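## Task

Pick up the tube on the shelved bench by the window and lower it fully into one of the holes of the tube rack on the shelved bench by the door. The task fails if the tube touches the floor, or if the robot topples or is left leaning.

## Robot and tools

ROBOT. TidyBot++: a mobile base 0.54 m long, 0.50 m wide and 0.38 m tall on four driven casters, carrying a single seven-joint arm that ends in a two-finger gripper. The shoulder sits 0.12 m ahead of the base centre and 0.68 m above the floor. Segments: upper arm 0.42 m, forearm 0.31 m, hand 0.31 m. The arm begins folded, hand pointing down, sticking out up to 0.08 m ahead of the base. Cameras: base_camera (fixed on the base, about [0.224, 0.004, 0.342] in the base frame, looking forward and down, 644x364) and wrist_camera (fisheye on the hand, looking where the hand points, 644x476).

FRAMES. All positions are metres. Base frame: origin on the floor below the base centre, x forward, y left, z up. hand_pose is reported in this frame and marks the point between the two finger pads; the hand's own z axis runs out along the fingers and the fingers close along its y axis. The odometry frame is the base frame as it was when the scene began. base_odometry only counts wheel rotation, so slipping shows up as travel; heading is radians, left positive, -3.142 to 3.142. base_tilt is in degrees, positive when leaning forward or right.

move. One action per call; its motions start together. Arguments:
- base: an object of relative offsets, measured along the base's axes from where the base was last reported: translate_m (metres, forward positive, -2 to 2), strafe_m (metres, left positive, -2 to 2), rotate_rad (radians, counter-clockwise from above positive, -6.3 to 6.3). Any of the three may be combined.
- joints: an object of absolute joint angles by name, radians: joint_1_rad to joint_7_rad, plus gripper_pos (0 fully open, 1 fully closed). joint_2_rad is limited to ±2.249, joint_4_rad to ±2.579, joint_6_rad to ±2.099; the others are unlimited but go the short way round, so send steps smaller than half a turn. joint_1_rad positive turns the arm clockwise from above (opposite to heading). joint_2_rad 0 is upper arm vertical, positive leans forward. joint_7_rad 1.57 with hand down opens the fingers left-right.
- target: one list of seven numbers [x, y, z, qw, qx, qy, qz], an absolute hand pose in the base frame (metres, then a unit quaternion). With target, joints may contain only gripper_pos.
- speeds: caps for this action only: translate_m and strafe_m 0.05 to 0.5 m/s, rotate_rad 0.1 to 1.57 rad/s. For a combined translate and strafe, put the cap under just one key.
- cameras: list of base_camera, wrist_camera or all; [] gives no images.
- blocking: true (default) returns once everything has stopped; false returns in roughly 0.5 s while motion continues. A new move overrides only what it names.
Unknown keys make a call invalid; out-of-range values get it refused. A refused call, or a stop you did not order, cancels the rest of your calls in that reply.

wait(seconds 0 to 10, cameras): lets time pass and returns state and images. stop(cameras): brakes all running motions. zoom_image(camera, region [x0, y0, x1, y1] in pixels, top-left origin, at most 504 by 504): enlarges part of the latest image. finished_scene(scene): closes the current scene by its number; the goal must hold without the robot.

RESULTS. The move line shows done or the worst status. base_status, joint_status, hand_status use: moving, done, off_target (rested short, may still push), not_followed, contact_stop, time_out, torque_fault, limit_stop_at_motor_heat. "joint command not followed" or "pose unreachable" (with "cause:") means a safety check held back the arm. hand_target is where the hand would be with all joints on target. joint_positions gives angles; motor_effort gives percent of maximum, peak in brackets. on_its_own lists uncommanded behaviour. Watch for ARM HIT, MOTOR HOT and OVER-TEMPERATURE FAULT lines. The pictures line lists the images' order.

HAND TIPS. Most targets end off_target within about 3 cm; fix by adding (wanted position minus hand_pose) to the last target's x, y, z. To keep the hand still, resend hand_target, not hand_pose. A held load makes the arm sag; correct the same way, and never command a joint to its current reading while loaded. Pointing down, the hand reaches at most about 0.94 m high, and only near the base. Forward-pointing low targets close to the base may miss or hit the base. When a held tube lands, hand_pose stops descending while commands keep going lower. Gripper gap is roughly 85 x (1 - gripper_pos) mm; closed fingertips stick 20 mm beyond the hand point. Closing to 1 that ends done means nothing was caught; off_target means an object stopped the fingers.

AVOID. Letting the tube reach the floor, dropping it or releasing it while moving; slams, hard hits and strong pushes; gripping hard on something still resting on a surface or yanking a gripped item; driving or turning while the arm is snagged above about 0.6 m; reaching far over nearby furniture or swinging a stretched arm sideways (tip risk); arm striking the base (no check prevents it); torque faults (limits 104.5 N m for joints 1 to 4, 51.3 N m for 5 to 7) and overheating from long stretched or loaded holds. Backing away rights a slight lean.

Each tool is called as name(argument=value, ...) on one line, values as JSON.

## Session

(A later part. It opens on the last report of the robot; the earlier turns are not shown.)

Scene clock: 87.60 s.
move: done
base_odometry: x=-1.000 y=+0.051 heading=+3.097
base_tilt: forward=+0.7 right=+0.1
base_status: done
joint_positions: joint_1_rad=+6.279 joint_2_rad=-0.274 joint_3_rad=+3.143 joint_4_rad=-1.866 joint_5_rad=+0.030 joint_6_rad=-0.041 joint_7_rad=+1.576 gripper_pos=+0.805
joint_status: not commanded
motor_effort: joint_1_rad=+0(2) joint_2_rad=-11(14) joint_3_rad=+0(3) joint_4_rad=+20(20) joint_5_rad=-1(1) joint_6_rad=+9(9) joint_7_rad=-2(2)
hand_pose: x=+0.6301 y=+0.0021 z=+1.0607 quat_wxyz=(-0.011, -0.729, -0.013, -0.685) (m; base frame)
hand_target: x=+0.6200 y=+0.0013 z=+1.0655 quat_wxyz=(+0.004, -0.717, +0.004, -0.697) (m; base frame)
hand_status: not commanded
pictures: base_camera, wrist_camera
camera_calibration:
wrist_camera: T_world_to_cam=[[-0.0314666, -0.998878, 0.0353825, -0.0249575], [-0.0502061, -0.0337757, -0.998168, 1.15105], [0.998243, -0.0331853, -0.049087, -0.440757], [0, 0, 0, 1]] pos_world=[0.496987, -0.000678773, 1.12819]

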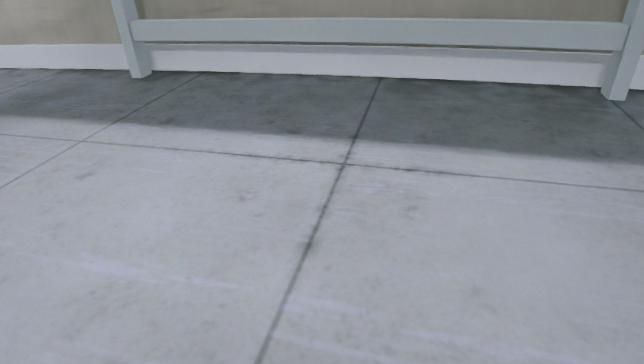

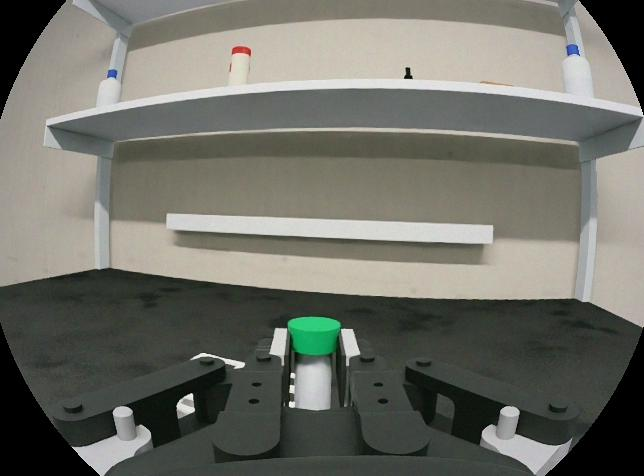

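move(joints={"joint_2_rad": -0.2, "joint_4_rad": -0.8, "joint_6_rad": -1.6}, cameras=["wrist_camera"])

Scene clock: 91.07 s.
move: done
base_odometry: x=-1.000 y=+0.051 heading=+3.097
base_tilt: forward=+0.8 right=+0.0
base_status: not commanded
joint_positions: joint_1_rad=+6.279 joint_2_rad=-0.221 joint_3_rad=+3.143 joint_4_rad=-0.832 joint_5_rad=+0.030 joint_6_rad=-1.551 joint_7_rad=+1.576 gripper_pos=+0.805
joint_status: all done
motor_effort: joint_1_rad=+0(0) joint_2_rad=-5(12) joint_3_rad=+0(1) joint_4_rad=+13(21) joint_5_rad=+0(1) joint_6_rad=+8(10) joint_7_rad=-2(2)
hand_pose: x=+0.4656 y=-0.0073 z=+1.1762 quat_wxyz=(-0.014, -0.882, +0.004, -0.470) (m; base frame)
hand_target: x=+0.4641 y=-0.0173 z=+1.1707 quat_wxyz=(-0.010, -0.890, +0.046, -0.454) (m; base frame)
hand_status: not commanded
pictures: wrist_camera
camera_calibration:
wrist_camera: T_world_to_cam=[[-0.0490707, -0.99802, 0.0393404, -0.0400618], [-0.547854, -0.00603867, -0.836552, 1.29956], [0.835133, -0.062603, -0.546473, 0.389618], [0, 0, 0, 1]] pos_world=[0.38462, -0.00774363, 1.30164]

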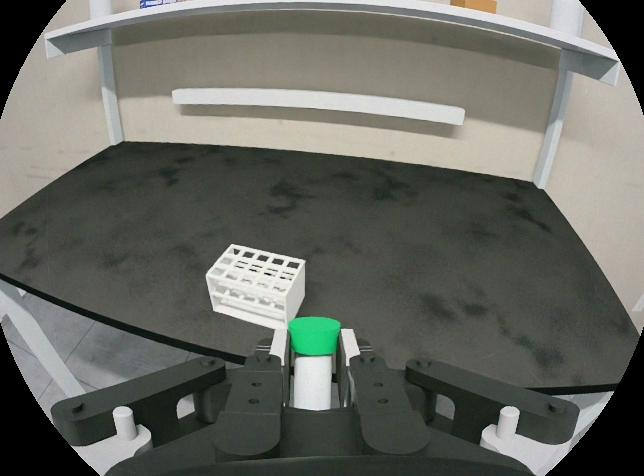

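zoom_image(camera="wrist_camera", region=[190, 225, 330, 345])

Scaled by 3.600.

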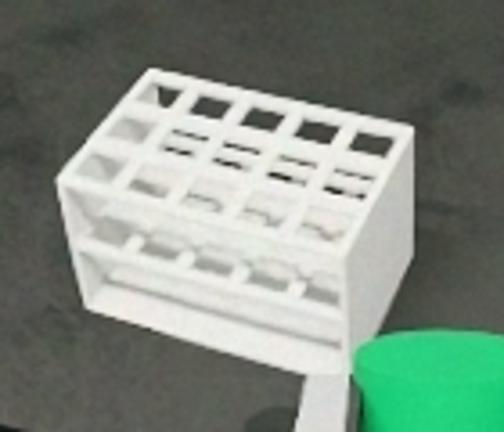

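move(base={"translate_m": 0.14, "strafe_m": 0.06}, joints={"joint_2_rad": -0.25, "joint_4_rad": -0.85, "joint_6_rad": -1.85}, cameras=["wrist_camera"])

Scene clock: 100.83 s.
move: done
base_odometry: x=-1.142 y=-0.003 heading=+3.097
base_tilt: forward=+0.8 right=+0.1
base_status: done
joint_positions: joint_1_rad=+6.279 joint_2_rad=-0.241 joint_3_rad=+3.143 joint_4_rad=-0.843 joint_5_rad=+0.030 joint_6_rad=-1.816 joint_7_rad=+1.576 gripper_pos=+0.805
joint_status: all done
motor_effort: joint_1_rad=+0(0) joint_2_rad=-4(7) joint_3_rad=+0(1) joint_4_rad=+11(14) joint_5_rad=+0(1) joint_6_rad=+6(9) joint_7_rad=-2(2)
hand_pose: x=+0.4025 y=-0.0071 z=+1.1164 quat_wxyz=(-0.013, -0.935, +0.005, -0.354) (m; base frame)
hand_target: x=+0.3905 y=-0.0166 z=+1.1095 quat_wxyz=(-0.012, -0.939, +0.051, -0.339) (m; base frame)
hand_status: not commanded
pictures: wrist_camera
camera_calibration:
wrist_camera: T_world_to_cam=[[-0.0427481, -0.998066, 0.0451303, -0.0496887], [-0.741161, 0.00138878, -0.671326, 1.10842], [0.669965, -0.0621467, -0.739787, 0.691933], [0, 0, 0, 1]] pos_world=[0.355819, -0.00813061, 1.25823]

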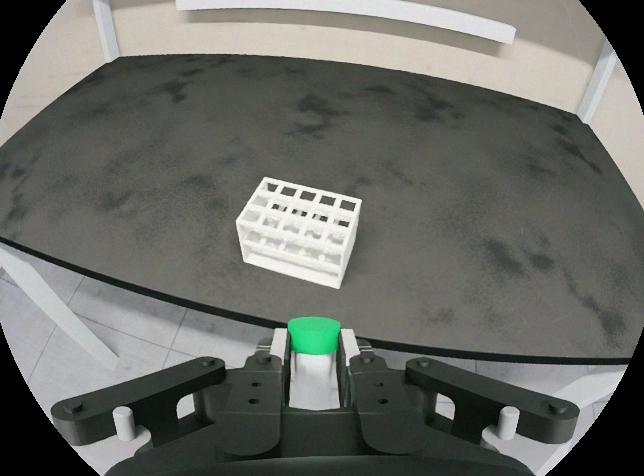

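zoom_image(camera="wrist_camera", region=[225, 165, 375, 295])

Scaled by 3.360.

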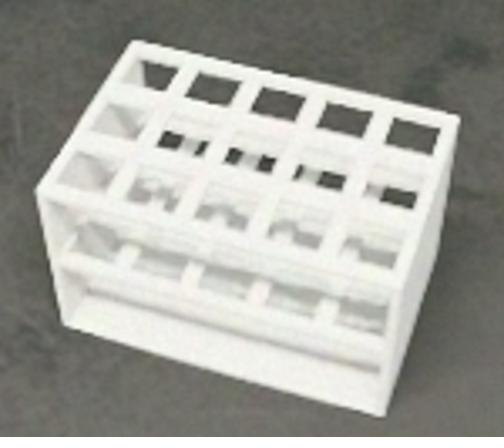

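move(joints={"joint_6_rad": -0.02, "joint_7_rad": 1.475}, cameras=[])

move(joints={"joint_2_rad": -0.34, "joint_4_rad": -1.8465})

Scene clock: 109.40 s.
move: done
base_odometry: x=-1.142 y=-0.003 heading=+3.097
base_tilt: forward=+0.7 right=+0.1
base_status: not commanded
joint_positions: joint_1_rad=+6.279 joint_2_rad=-0.247 joint_3_rad=+3.143 joint_4_rad=-0.843 joint_5_rad=+0.030 joint_6_rad=-0.060 joint_7_rad=+1.551 gripper_pos=+0.805
joint_status: all done
motor_effort: joint_1_rad=+0(1) joint_2_rad=-3(5) joint_3_rad=+1(1) joint_4_rad=+11(14) joint_5_rad=-1(1) joint_6_rad=+5(9) joint_7_rad=-1(2)
hand_pose: x=+0.3826 y=+0.0012 z=+1.5966 quat_wxyz=(-0.004, -0.322, -0.001, -0.947) (m; base frame)
hand_target: x=+0.3733 y=+0.0010 z=+1.6023 quat_wxyz=(+0.017, -0.305, +0.006, -0.952) (m; base frame)
hand_status: not commanded
pictures: none
No camera images: "cameras" was empty.

Scene clock: 111.67 s.
move: done
base_odometry: x=-1.142 y=-0.003 heading=+3.097
base_tilt: forward=+0.7 right=+0.0
base_status: not commanded
joint_positions: joint_1_rad=+6.279 joint_2_rad=-0.308 joint_3_rad=+3.143 joint_4_rad=-1.814 joint_5_rad=+0.030 joint_6_rad=-0.056 joint_7_rad=+1.551 gripper_pos=+0.805
joint_status: all done
motor_effort: joint_1_rad=+0(0) joint_2_rad=-9(12) joint_3_rad=+1(1) joint_4_rad=+20(21) joint_5_rad=-1(1) joint_6_rad=+9(10) joint_7_rad=-1(2)
hand_pose: x=+0.6164 y=+0.0019 z=+1.1061 quat_wxyz=(-0.003, -0.704, -0.004, -0.710) (m; base frame)
hand_target: x=+0.6034 y=+0.0010 z=+1.1124 quat_wxyz=(+0.013, -0.691, +0.013, -0.722) (m; base frame)
hand_status: not commanded
pictures: base_camera, wrist_camera
camera_calibration:
wrist_camera: T_world_to_cam=[[-0.0341615, -0.999383, 0.00816372, 0.0045626], [0.0209537, -0.00888289, -0.999741, 1.1535], [0.999197, -0.0339816, 0.0212442, -0.503204], [0, 0, 0, 1]] pos_world=[0.478786, -0.00229352, 1.16385]

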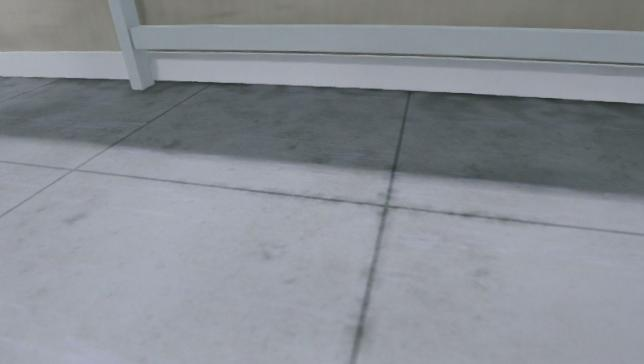

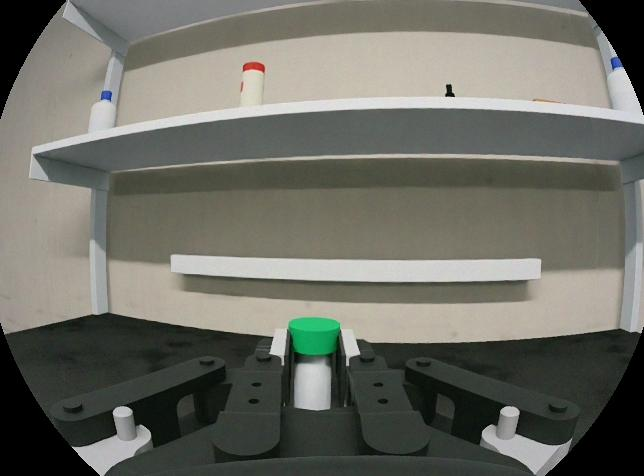

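move()

Scene clock: 115.73 s.
base_odometry: x=-1.142 y=-0.003 heading=+3.097
base_tilt: forward=+0.7 right=+0.1
base_status: not commanded
joint_positions: joint_1_rad=+6.279 joint_2_rad=-0.309 joint_3_rad=+3.143 joint_4_rad=-1.814 joint_5_rad=+0.030 joint_6_rad=-0.056 joint_7_rad=+1.551 gripper_pos=+0.805
joint_status: all done
motor_effort: joint_1_rad=+0(0) joint_2_rad=-9(12) joint_3_rad=+0(1) joint_4_rad=+19(21) joint_5_rad=-1(1) joint_6_rad=+9(10) joint_7_rad=-1(2)
hand_pose: x=+0.6159 y=+0.0019 z=+1.1066 quat_wxyz=(-0.003, -0.704, -0.004, -0.711) (m; base frame)
hand_target: x=+0.6034 y=+0.0010 z=+1.1124 quat_wxyz=(+0.013, -0.691, +0.013, -0.722) (m; base frame)
hand_status: not commanded
pictures: base_camera, wrist_camera
camera_calibration:
wrist_camera: T_world_to_cam=[[-0.0341674, -0.999385, 0.00788128, 0.00485805], [0.0219818, -0.00863545, -0.999721, 1.15336], [0.999174, -0.0339847, 0.0222633, -0.503893], [0, 0, 0, 1]] pos_world=[0.47829, -0.00230978, 1.16422]

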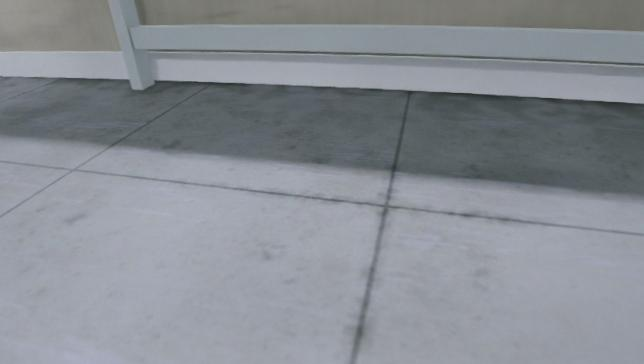

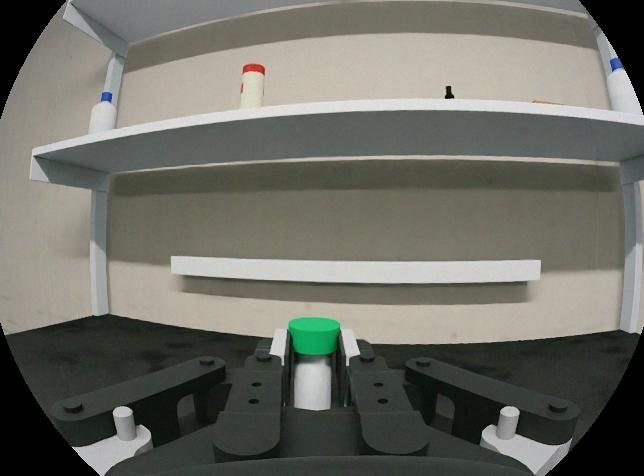

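move(joints={"joint_2_rad": -0.345, "joint_4_rad": -1.896, "joint_6_rad": 0.022})

Scene clock: 117.20 s.
move: done
base_odometry: x=-1.142 y=-0.003 heading=+3.097
base_tilt: forward=+0.7 right=+0.0
base_status: not commanded
joint_positions: joint_1_rad=+6.279 joint_2_rad=-0.316 joint_3_rad=+3.143 joint_4_rad=-1.866 joint_5_rad=+0.030 joint_6_rad=-0.018 joint_7_rad=+1.551 gripper_pos=+0.805
joint_status: all done
motor_effort: joint_1_rad=+0(0) joint_2_rad=-9(10) joint_3_rad=+0(1) joint_4_rad=+19(21) joint_5_rad=+0(1) joint_6_rad=+9(10) joint_7_rad=-1(2)
hand_pose: x=+0.6138 y=+0.0023 z=+1.0890 quat_wxyz=(-0.003, -0.706, -0.004, -0.708) (m; base frame)
hand_target: x=+0.6020 y=+0.0018 z=+1.0969 quat_wxyz=(+0.013, -0.692, +0.012, -0.722) (m; base frame)
hand_status: not commanded
pictures: base_camera, wrist_camera
camera_calibration:
wrist_camera: T_world_to_cam=[[-0.0329616, -0.999423, 0.00813627, 0.00425978], [0.014387, -0.00861431, -0.999859, 1.14065], [0.999353, -0.03284, 0.0146626, -0.493188], [0, 0, 0, 1]] pos_world=[0.476599, -0.00211306, 1.14768]

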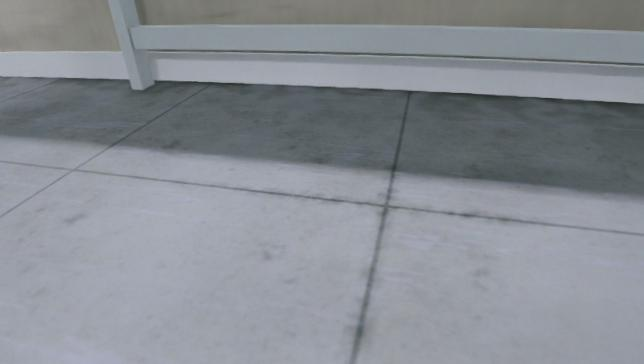

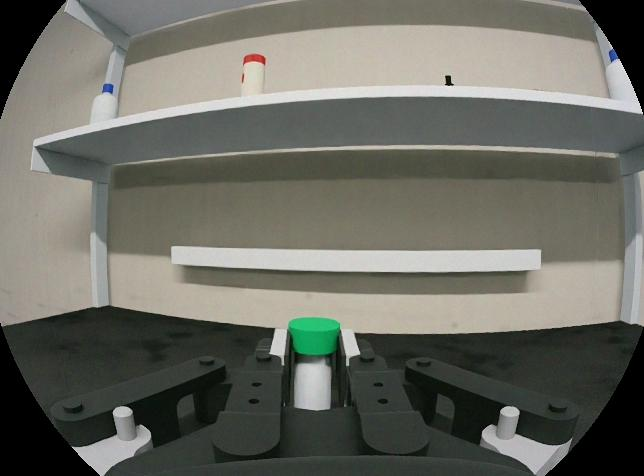

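move(joints={"joint_2_rad": -0.352, "joint_4_rad": -1.938, "joint_6_rad": 0.053}, cameras=["wrist_camera"])

move(joints={"joint_2_rad": -0.352, "joint_4_rad": -1.976, "joint_6_rad": 0.093}, cameras=["wrist_camera"])

Scene clock: 119.37 s.
move: done
base_odometry: x=-1.142 y=-0.003 heading=+3.097
base_tilt: forward=+0.7 right=+0.0
base_status: not commanded
joint_positions: joint_1_rad=+6.279 joint_2_rad=-0.323 joint_3_rad=+3.143 joint_4_rad=-1.908 joint_5_rad=+0.030 joint_6_rad=+0.012 joint_7_rad=+1.551 gripper_pos=+0.805
joint_status: all done
motor_effort: joint_1_rad=+0(0) joint_2_rad=-9(10) joint_3_rad=+0(1) joint_4_rad=+19(20) joint_5_rad=+0(1) joint_6_rad=+9(10) joint_7_rad=-1(2)
hand_pose: x=+0.6111 y=+0.0026 z=+1.0757 quat_wxyz=(-0.002, -0.708, -0.004, -0.706) (m; base frame)
hand_target: x=+0.5993 y=+0.0023 z=+1.0837 quat_wxyz=(+0.014, -0.694, +0.011, -0.720) (m; base frame)
hand_status: not commanded
pictures: wrist_camera
camera_calibration:
wrist_camera: T_world_to_cam=[[-0.0319971, -0.999454, 0.00822235, 0.00387986], [0.0100406, -0.00854757, -0.999913, 1.13008], [0.999438, -0.0319118, 0.0103087, -0.485609], [0, 0, 0, 1]] pos_world=[0.474113, -0.00195946, 1.13496]

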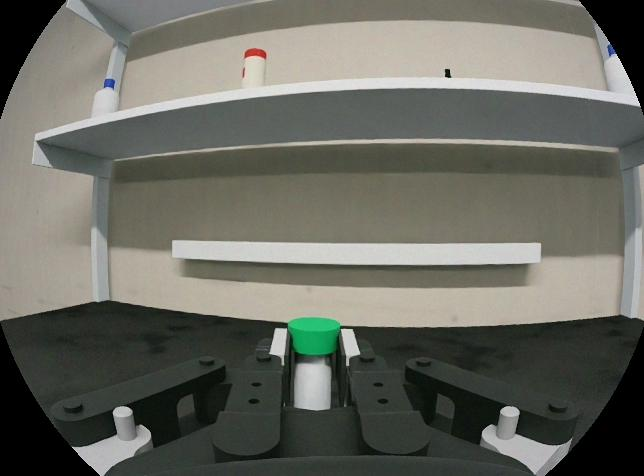

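Scene clock: 120.03 s.
move: done
base_odometry: x=-1.142 y=-0.003 heading=+3.097
base_tilt: forward=+0.7 right=+0.1
base_status: not commanded
joint_positions: joint_1_rad=+6.279 joint_2_rad=-0.324 joint_3_rad=+3.143 joint_4_rad=-1.945 joint_5_rad=+0.030 joint_6_rad=+0.053 joint_7_rad=+1.551 gripper_pos=+0.805
joint_status: all done
motor_effort: joint_1_rad=+0(0) joint_2_rad=-9(10) joint_3_rad=+0(1) joint_4_rad=+19(21) joint_5_rad=-1(1) joint_6_rad=+9(10) joint_7_rad=-2(2)
hand_pose: x=+0.6103 y=+0.0029 z=+1.0655 quat_wxyz=(-0.002, -0.706, -0.005, -0.708) (m; base frame)
hand_target: x=+0.5989 y=+0.0031 z=+1.0724 quat_wxyz=(+0.015, -0.693, +0.011, -0.721) (m; base frame)
hand_status: not commanded
pictures: wrist_camera
camera_calibration:
wrist_camera: T_world_to_cam=[[-0.0308208, -0.999493, 0.00797613, 0.00386204], [0.0143117, -0.00842039, -0.999862, 1.11726], [0.999422, -0.0307024, 0.0145639, -0.489229], [0, 0, 0, 1]] pos_world=[0.473076, -0.00175266, 1.1242]

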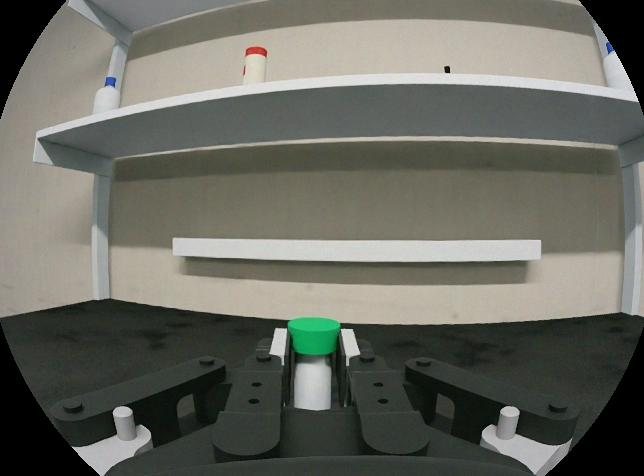

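move(joints={"joint_2_rad": -0.291, "joint_4_rad": -2.023, "joint_6_rad": 0.143}, cameras=["wrist_camera"])

move(joints={"joint_2_rad": -0.285, "joint_4_rad": -2.0746, "joint_6_rad": 0.2}, cameras=["wrist_camera"])

Scene clock: 122.33 s.
move: done
base_odometry: x=-1.142 y=-0.003 heading=+3.097
base_tilt: forward=+0.7 right=+0.0
base_status: not commanded
joint_positions: joint_1_rad=+6.279 joint_2_rad=-0.303 joint_3_rad=+3.143 joint_4_rad=-1.992 joint_5_rad=+0.030 joint_6_rad=+0.102 joint_7_rad=+1.551 gripper_pos=+0.805
joint_status: all done
motor_effort: joint_1_rad=+0(0) joint_2_rad=-9(11) joint_3_rad=+1(1) joint_4_rad=+18(21) joint_5_rad=+0(1) joint_6_rad=+9(10) joint_7_rad=-2(2)
hand_pose: x=+0.6170 y=+0.0034 z=+1.0411 quat_wxyz=(-0.001, -0.713, -0.005, -0.701) (m; base frame)
hand_target: x=+0.6198 y=+0.0040 z=+1.0286 quat_wxyz=(+0.016, -0.714, +0.010, -0.700) (m; base frame)
hand_status: not commanded
pictures: wrist_camera
camera_calibration:
wrist_camera: T_world_to_cam=[[-0.0291897, -0.999538, 0.00843101, 0.00327703], [-0.00452814, -0.00830229, -0.999955, 1.10441], [0.999564, -0.0292266, -0.00428371, -0.476019], [0, 0, 0, 1]] pos_world=[0.480908, -0.00146772, 1.1023]

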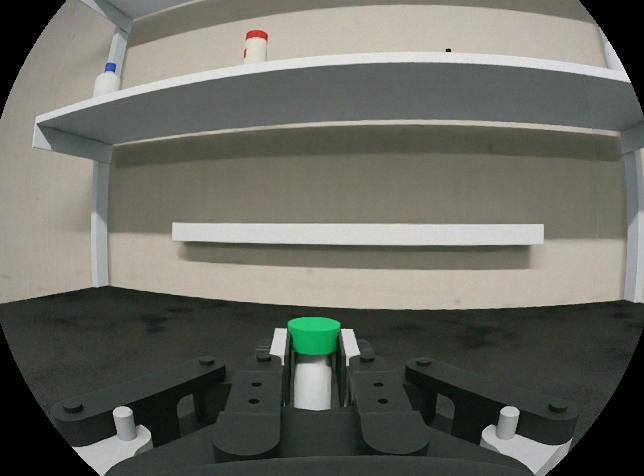

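Scene clock: 123.07 s.
move: done
base_odometry: x=-1.142 y=-0.003 heading=+3.097
base_tilt: forward=+0.7 right=+0.0
base_status: not commanded
joint_positions: joint_1_rad=+6.279 joint_2_rad=-0.302 joint_3_rad=+3.143 joint_4_rad=-2.045 joint_5_rad=+0.030 joint_6_rad=+0.159 joint_7_rad=+1.551 gripper_pos=+0.805
joint_status: all done
motor_effort: joint_1_rad=+0(0) joint_2_rad=-9(10) joint_3_rad=+0(1) joint_4_rad=+19(21) joint_5_rad=-1(1) joint_6_rad=+9(10) joint_7_rad=-1(2)
hand_pose: x=+0.6148 y=+0.0040 z=+1.0258 quat_wxyz=(-0.001, -0.712, -0.006, -0.703) (m; base frame)
hand_target: x=+0.6188 y=+0.0050 z=+1.0114 quat_wxyz=(+0.017, -0.714, +0.009, -0.700) (m; base frame)
hand_status: not commanded
pictures: wrist_camera
camera_calibration:
wrist_camera: T_world_to_cam=[[-0.0275416, -0.999588, 0.00807652, 0.00321822], [-0.000965982, -0.00805297, -0.999967, 1.08693], [0.99962, -0.0275485, -0.000743792, -0.477593], [0, 0, 0, 1]] pos_world=[0.478551, -0.00118705, 1.08652]

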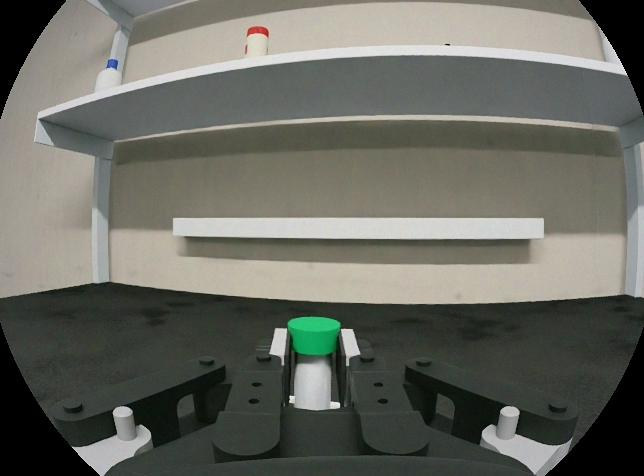

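zoom_image(camera="wrist_camera", region=[230, 300, 400, 426])

Scaled by 2.965.

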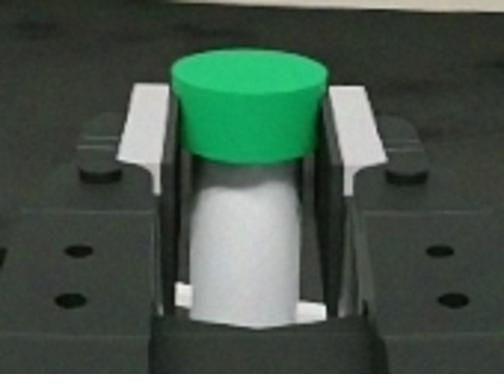

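move(joints={"joint_2_rad": -0.285, "joint_4_rad": -2.098, "joint_6_rad": 0.228}, cameras=["wrist_camera"])

move(joints={"joint_2_rad": -0.285, "joint_4_rad": -2.115, "joint_6_rad": 0.248}, cameras=["wrist_camera"])

Scene clock: 124.53 s.
move: done
base_odometry: x=-1.142 y=-0.003 heading=+3.097
base_tilt: forward=+0.7 right=+0.0
base_status: not commanded
joint_positions: joint_1_rad=+6.279 joint_2_rad=-0.302 joint_3_rad=+3.143 joint_4_rad=-2.067 joint_5_rad=+0.030 joint_6_rad=+0.189 joint_7_rad=+1.550 gripper_pos=+0.805
joint_status: all done
motor_effort: joint_1_rad=+0(0) joint_2_rad=-10(10) joint_3_rad=+1(1) joint_4_rad=+20(21) joint_5_rad=+0(1) joint_6_rad=+9(9) joint_7_rad=-1(2)
hand_pose: x=+0.6136 y=+0.0042 z=+1.0213 quat_wxyz=(+0.000, -0.709, -0.006, -0.705) (m; base frame)
hand_target: x=+0.6171 y=+0.0056 z=+1.0056 quat_wxyz=(+0.018, -0.712, +0.009, -0.702) (m; base frame)
hand_status: not commanded
pictures: wrist_camera
camera_calibration:
wrist_camera: T_world_to_cam=[[-0.0267167, -0.999614, 0.00762173, 0.00345452], [0.0067702, -0.00780522, -0.999947, 1.07765], [0.99962, -0.0266637, 0.00697612, -0.484228], [0, 0, 0, 1]] pos_world=[0.476841, -0.0010468, 1.08095]

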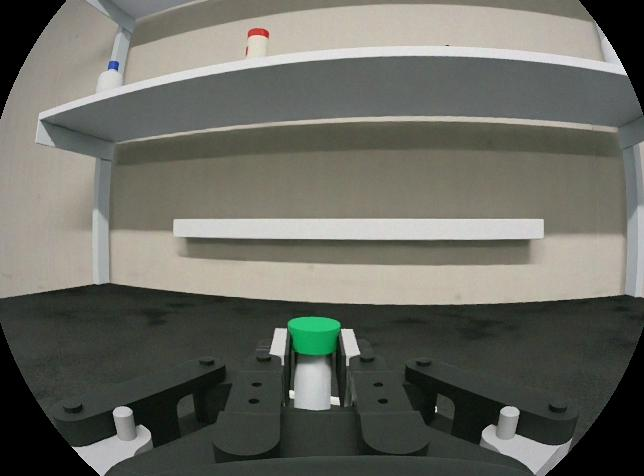

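Scene clock: 125.10 s.
move: done
base_odometry: x=-1.142 y=-0.003 heading=+3.097
base_tilt: forward=+0.8 right=+0.0
base_status: not commanded
joint_positions: joint_1_rad=+6.279 joint_2_rad=-0.302 joint_3_rad=+3.143 joint_4_rad=-2.083 joint_5_rad=+0.030 joint_6_rad=+0.210 joint_7_rad=+1.550 gripper_pos=+0.805
joint_status: all done
motor_effort: joint_1_rad=+0(1) joint_2_rad=-9(10) joint_3_rad=+0(1) joint_4_rad=+19(20) joint_5_rad=+0(1) joint_6_rad=+9(9) joint_7_rad=-1(2)
hand_pose: x=+0.6126 y=+0.0044 z=+1.0179 quat_wxyz=(+0.000, -0.707, -0.006, -0.707) (m; base frame)
hand_target: x=+0.6158 y=+0.0059 z=+1.0014 quat_wxyz=(+0.018, -0.711, +0.008, -0.703) (m; base frame)
hand_status: not commanded
pictures: wrist_camera
camera_calibration:
wrist_camera: T_world_to_cam=[[-0.0261447, -0.999631, 0.00735602, 0.00356257], [0.0116274, -0.00766213, -0.999903, 1.07126], [0.999591, -0.0260566, 0.0118235, -0.488118], [0, 0, 0, 1]] pos_world=[0.475555, -0.00094933, 1.0769]

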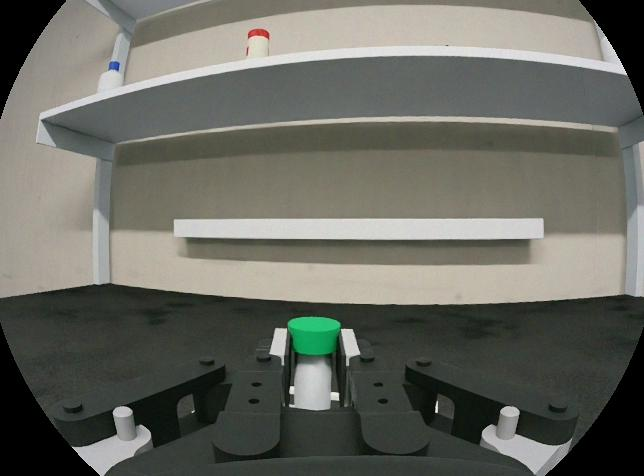

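move(joints={"joint_2_rad": -0.285, "joint_4_rad": -2.132, "joint_6_rad": 0.267}, cameras=["wrist_camera"])

move(joints={"joint_2_rad": -0.285, "joint_4_rad": -2.149, "joint_6_rad": 0.286}, cameras=["wrist_camera"])

Scene clock: 125.97 s.
move: done
base_odometry: x=-1.142 y=-0.003 heading=+3.097
base_tilt: forward=+0.6 right=+0.1
base_status: not commanded
joint_positions: joint_1_rad=+6.279 joint_2_rad=-0.302 joint_3_rad=+3.143 joint_4_rad=-2.098 joint_5_rad=+0.030 joint_6_rad=+0.231 joint_7_rad=+1.550 gripper_pos=+0.805
joint_status: all done
motor_effort: joint_1_rad=+0(0) joint_2_rad=-9(10) joint_3_rad=+0(1) joint_4_rad=+19(20) joint_5_rad=+0(1) joint_6_rad=+9(9) joint_7_rad=-2(2)
hand_pose: x=+0.6115 y=+0.0046 z=+1.0148 quat_wxyz=(+0.000, -0.705, -0.006, -0.709) (m; base frame)
hand_target: x=+0.6144 y=+0.0063 z=+0.9968 quat_wxyz=(+0.019, -0.710, +0.008, -0.703) (m; base frame)
hand_status: not commanded
pictures: wrist_camera
camera_calibration:
wrist_camera: T_world_to_cam=[[-0.0255725, -0.999648, 0.00706546, 0.00369186], [0.0170782, -0.0075036, -0.999826, 1.0648], [0.999527, -0.0254474, 0.017264, -0.492505], [0, 0, 0, 1]] pos_world=[0.474182, -0.000852543, 1.07309]

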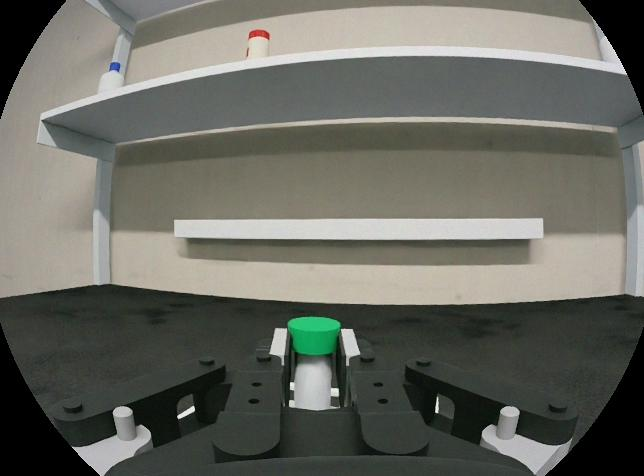

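Scene clock: 126.53 s.
move: done
base_odometry: x=-1.142 y=-0.003 heading=+3.097
base_tilt: forward=+0.7 right=+0.0
base_status: not commanded
joint_positions: joint_1_rad=+6.279 joint_2_rad=-0.302 joint_3_rad=+3.143 joint_4_rad=-2.111 joint_5_rad=+0.030 joint_6_rad=+0.254 joint_7_rad=+1.550 gripper_pos=+0.805
joint_status: all done
motor_effort: joint_1_rad=+0(0) joint_2_rad=-9(9) joint_3_rad=+0(1) joint_4_rad=+18(19) joint_5_rad=-1(1) joint_6_rad=+8(9) joint_7_rad=-2(2)
hand_pose: x=+0.6106 y=+0.0048 z=+1.0146 quat_wxyz=(+0.001, -0.701, -0.007, -0.713) (m; base frame)
hand_target: x=+0.6129 y=+0.0066 z=+0.9923 quat_wxyz=(+0.019, -0.710, +0.008, -0.704) (m; base frame)
hand_status: not commanded
pictures: wrist_camera
camera_calibration:
wrist_camera: T_world_to_cam=[[-0.0249612, -0.999667, 0.00658487, 0.00399716], [0.0284706, -0.00729512, -0.999568, 1.05737], [0.999283, -0.024763, 0.0286432, -0.502964], [0, 0, 0, 1]] pos_world=[0.472599, -0.000745416, 1.07129]

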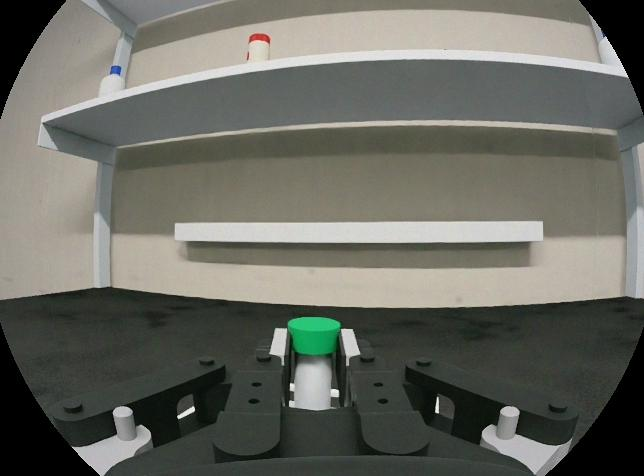

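move(joints={"gripper_pos": 0.7}, cameras=["wrist_camera"])

move(joints={"gripper_pos": 0.45}, cameras=["wrist_camera"])

Scene clock: 127.70 s.
move: done
base_odometry: x=-1.142 y=-0.003 heading=+3.097
base_tilt: forward=+0.7 right=+0.1
base_status: not commanded
joint_positions: joint_1_rad=+6.279 joint_2_rad=-0.302 joint_3_rad=+3.143 joint_4_rad=-2.115 joint_5_rad=+0.030 joint_6_rad=+0.254 joint_7_rad=+1.550 gripper_pos=+0.700
joint_status: all done
motor_effort: joint_1_rad=+0(0) joint_2_rad=-9(10) joint_3_rad=+0(1) joint_4_rad=+20(20) joint_5_rad=+0(1) joint_6_rad=+9(9) joint_7_rad=-2(2)
hand_pose: x=+0.6102 y=+0.0048 z=+1.0117 quat_wxyz=(+0.001, -0.703, -0.006, -0.711) (m; base frame)
hand_target: x=+0.6129 y=+0.0066 z=+0.9923 quat_wxyz=(+0.019, -0.710, +0.008, -0.704) (m; base frame)
hand_status: not commanded
pictures: wrist_camera
camera_calibration:
wrist_camera: T_world_to_cam=[[-0.0249261, -0.999667, 0.00665127, 0.00392006], [0.0238305, -0.00724562, -0.99969, 1.05746], [0.999405, -0.0247598, 0.0240032, -0.497931], [0, 0, 0, 1]] pos_world=[0.472533, -0.000748014, 1.06905]

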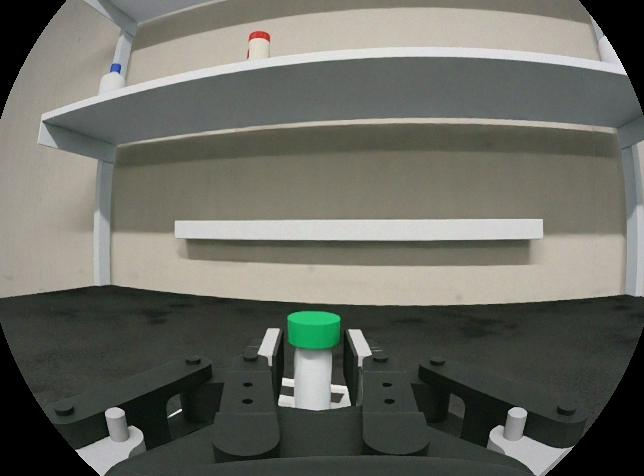

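Scene clock: 128.37 s.
move: done
base_odometry: x=-1.142 y=-0.003 heading=+3.097
base_tilt: forward=+0.7 right=+0.1
base_status: not commanded
joint_positions: joint_1_rad=+6.279 joint_2_rad=-0.302 joint_3_rad=+3.143 joint_4_rad=-2.115 joint_5_rad=+0.030 joint_6_rad=+0.254 joint_7_rad=+1.550 gripper_pos=+0.450
joint_status: all done
motor_effort: joint_1_rad=+0(0) joint_2_rad=-9(9) joint_3_rad=+0(1) joint_4_rad=+19(20) joint_5_rad=-1(1) joint_6_rad=+9(9) joint_7_rad=-1(2)
hand_pose: x=+0.6102 y=+0.0048 z=+1.0117 quat_wxyz=(+0.001, -0.703, -0.006, -0.711) (m; base frame)
hand_target: x=+0.6129 y=+0.0066 z=+0.9923 quat_wxyz=(+0.019, -0.710, +0.008, -0.704) (m; base frame)
hand_status: not commanded
pictures: wrist_camera
camera_calibration:
wrist_camera: T_world_to_cam=[[-0.0249261, -0.999667, 0.00665127, 0.00392006], [0.0238305, -0.00724562, -0.99969, 1.05746], [0.999405, -0.0247598, 0.0240032, -0.497931], [0, 0, 0, 1]] pos_world=[0.472533, -0.000748014, 1.06905]

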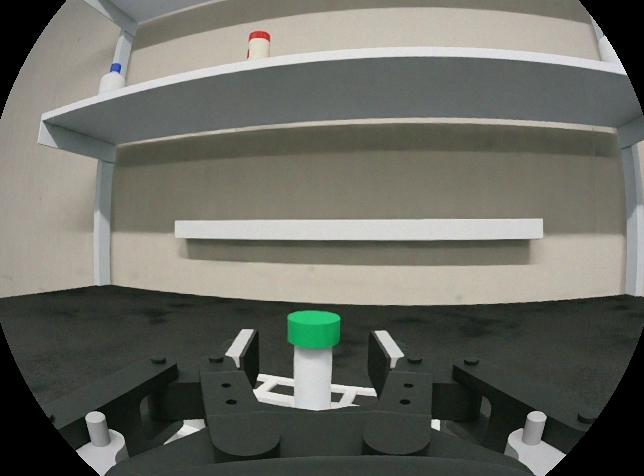

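move(base={"translate_m": -0.25}, speeds={"translate_m": 0.25}, cameras=["wrist_camera"])

Scene clock: 130.63 s.
move: done
base_odometry: x=-0.892 y=-0.014 heading=+3.097
base_tilt: forward=+0.7 right=+0.1
base_status: done
joint_positions: joint_1_rad=+6.279 joint_2_rad=-0.295 joint_3_rad=+3.143 joint_4_rad=-2.116 joint_5_rad=+0.030 joint_6_rad=+0.254 joint_7_rad=+1.550 gripper_pos=+0.450
joint_status: not commanded
motor_effort: joint_1_rad=+0(1) joint_2_rad=-9(11) joint_3_rad=+0(1) joint_4_rad=+19(20) joint_5_rad=+0(1) joint_6_rad=+9(9) joint_7_rad=-1(2)
hand_pose: x=+0.6124 y=+0.0048 z=+1.0080 quat_wxyz=(+0.001, -0.705, -0.006, -0.709) (m; base frame)
hand_target: x=+0.6129 y=+0.0066 z=+0.9923 quat_wxyz=(+0.019, -0.710, +0.008, -0.704) (m; base frame)
hand_status: not commanded
pictures: wrist_camera
camera_calibration:
wrist_camera: T_world_to_cam=[[-0.0248759, -0.999667, 0.0068006, 0.00382482], [0.0164846, -0.00721196, -0.999838, 1.05835], [0.999555, -0.0247597, 0.0166586, -0.492655], [0, 0, 0, 1]] pos_world=[0.475084, -0.000741692, 1.06636]

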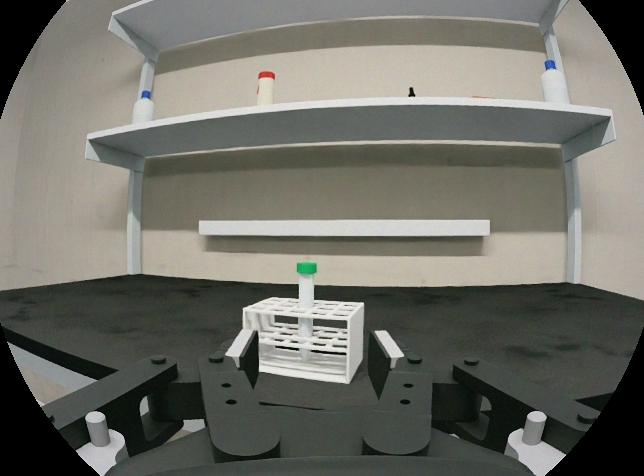

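zoom_image(camera="wrist_camera", region=[220, 240, 400, 400])

Scaled by 2.800.

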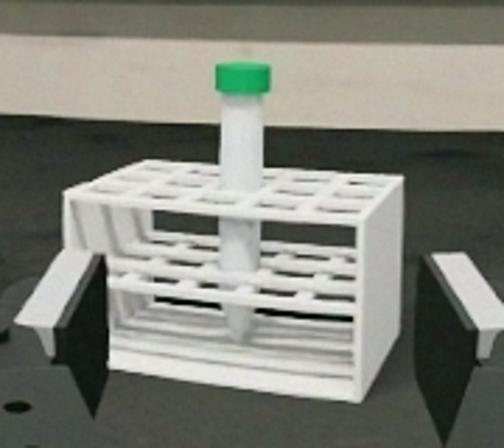

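finished_scene(scene=1)

The scene is finished: the task was done.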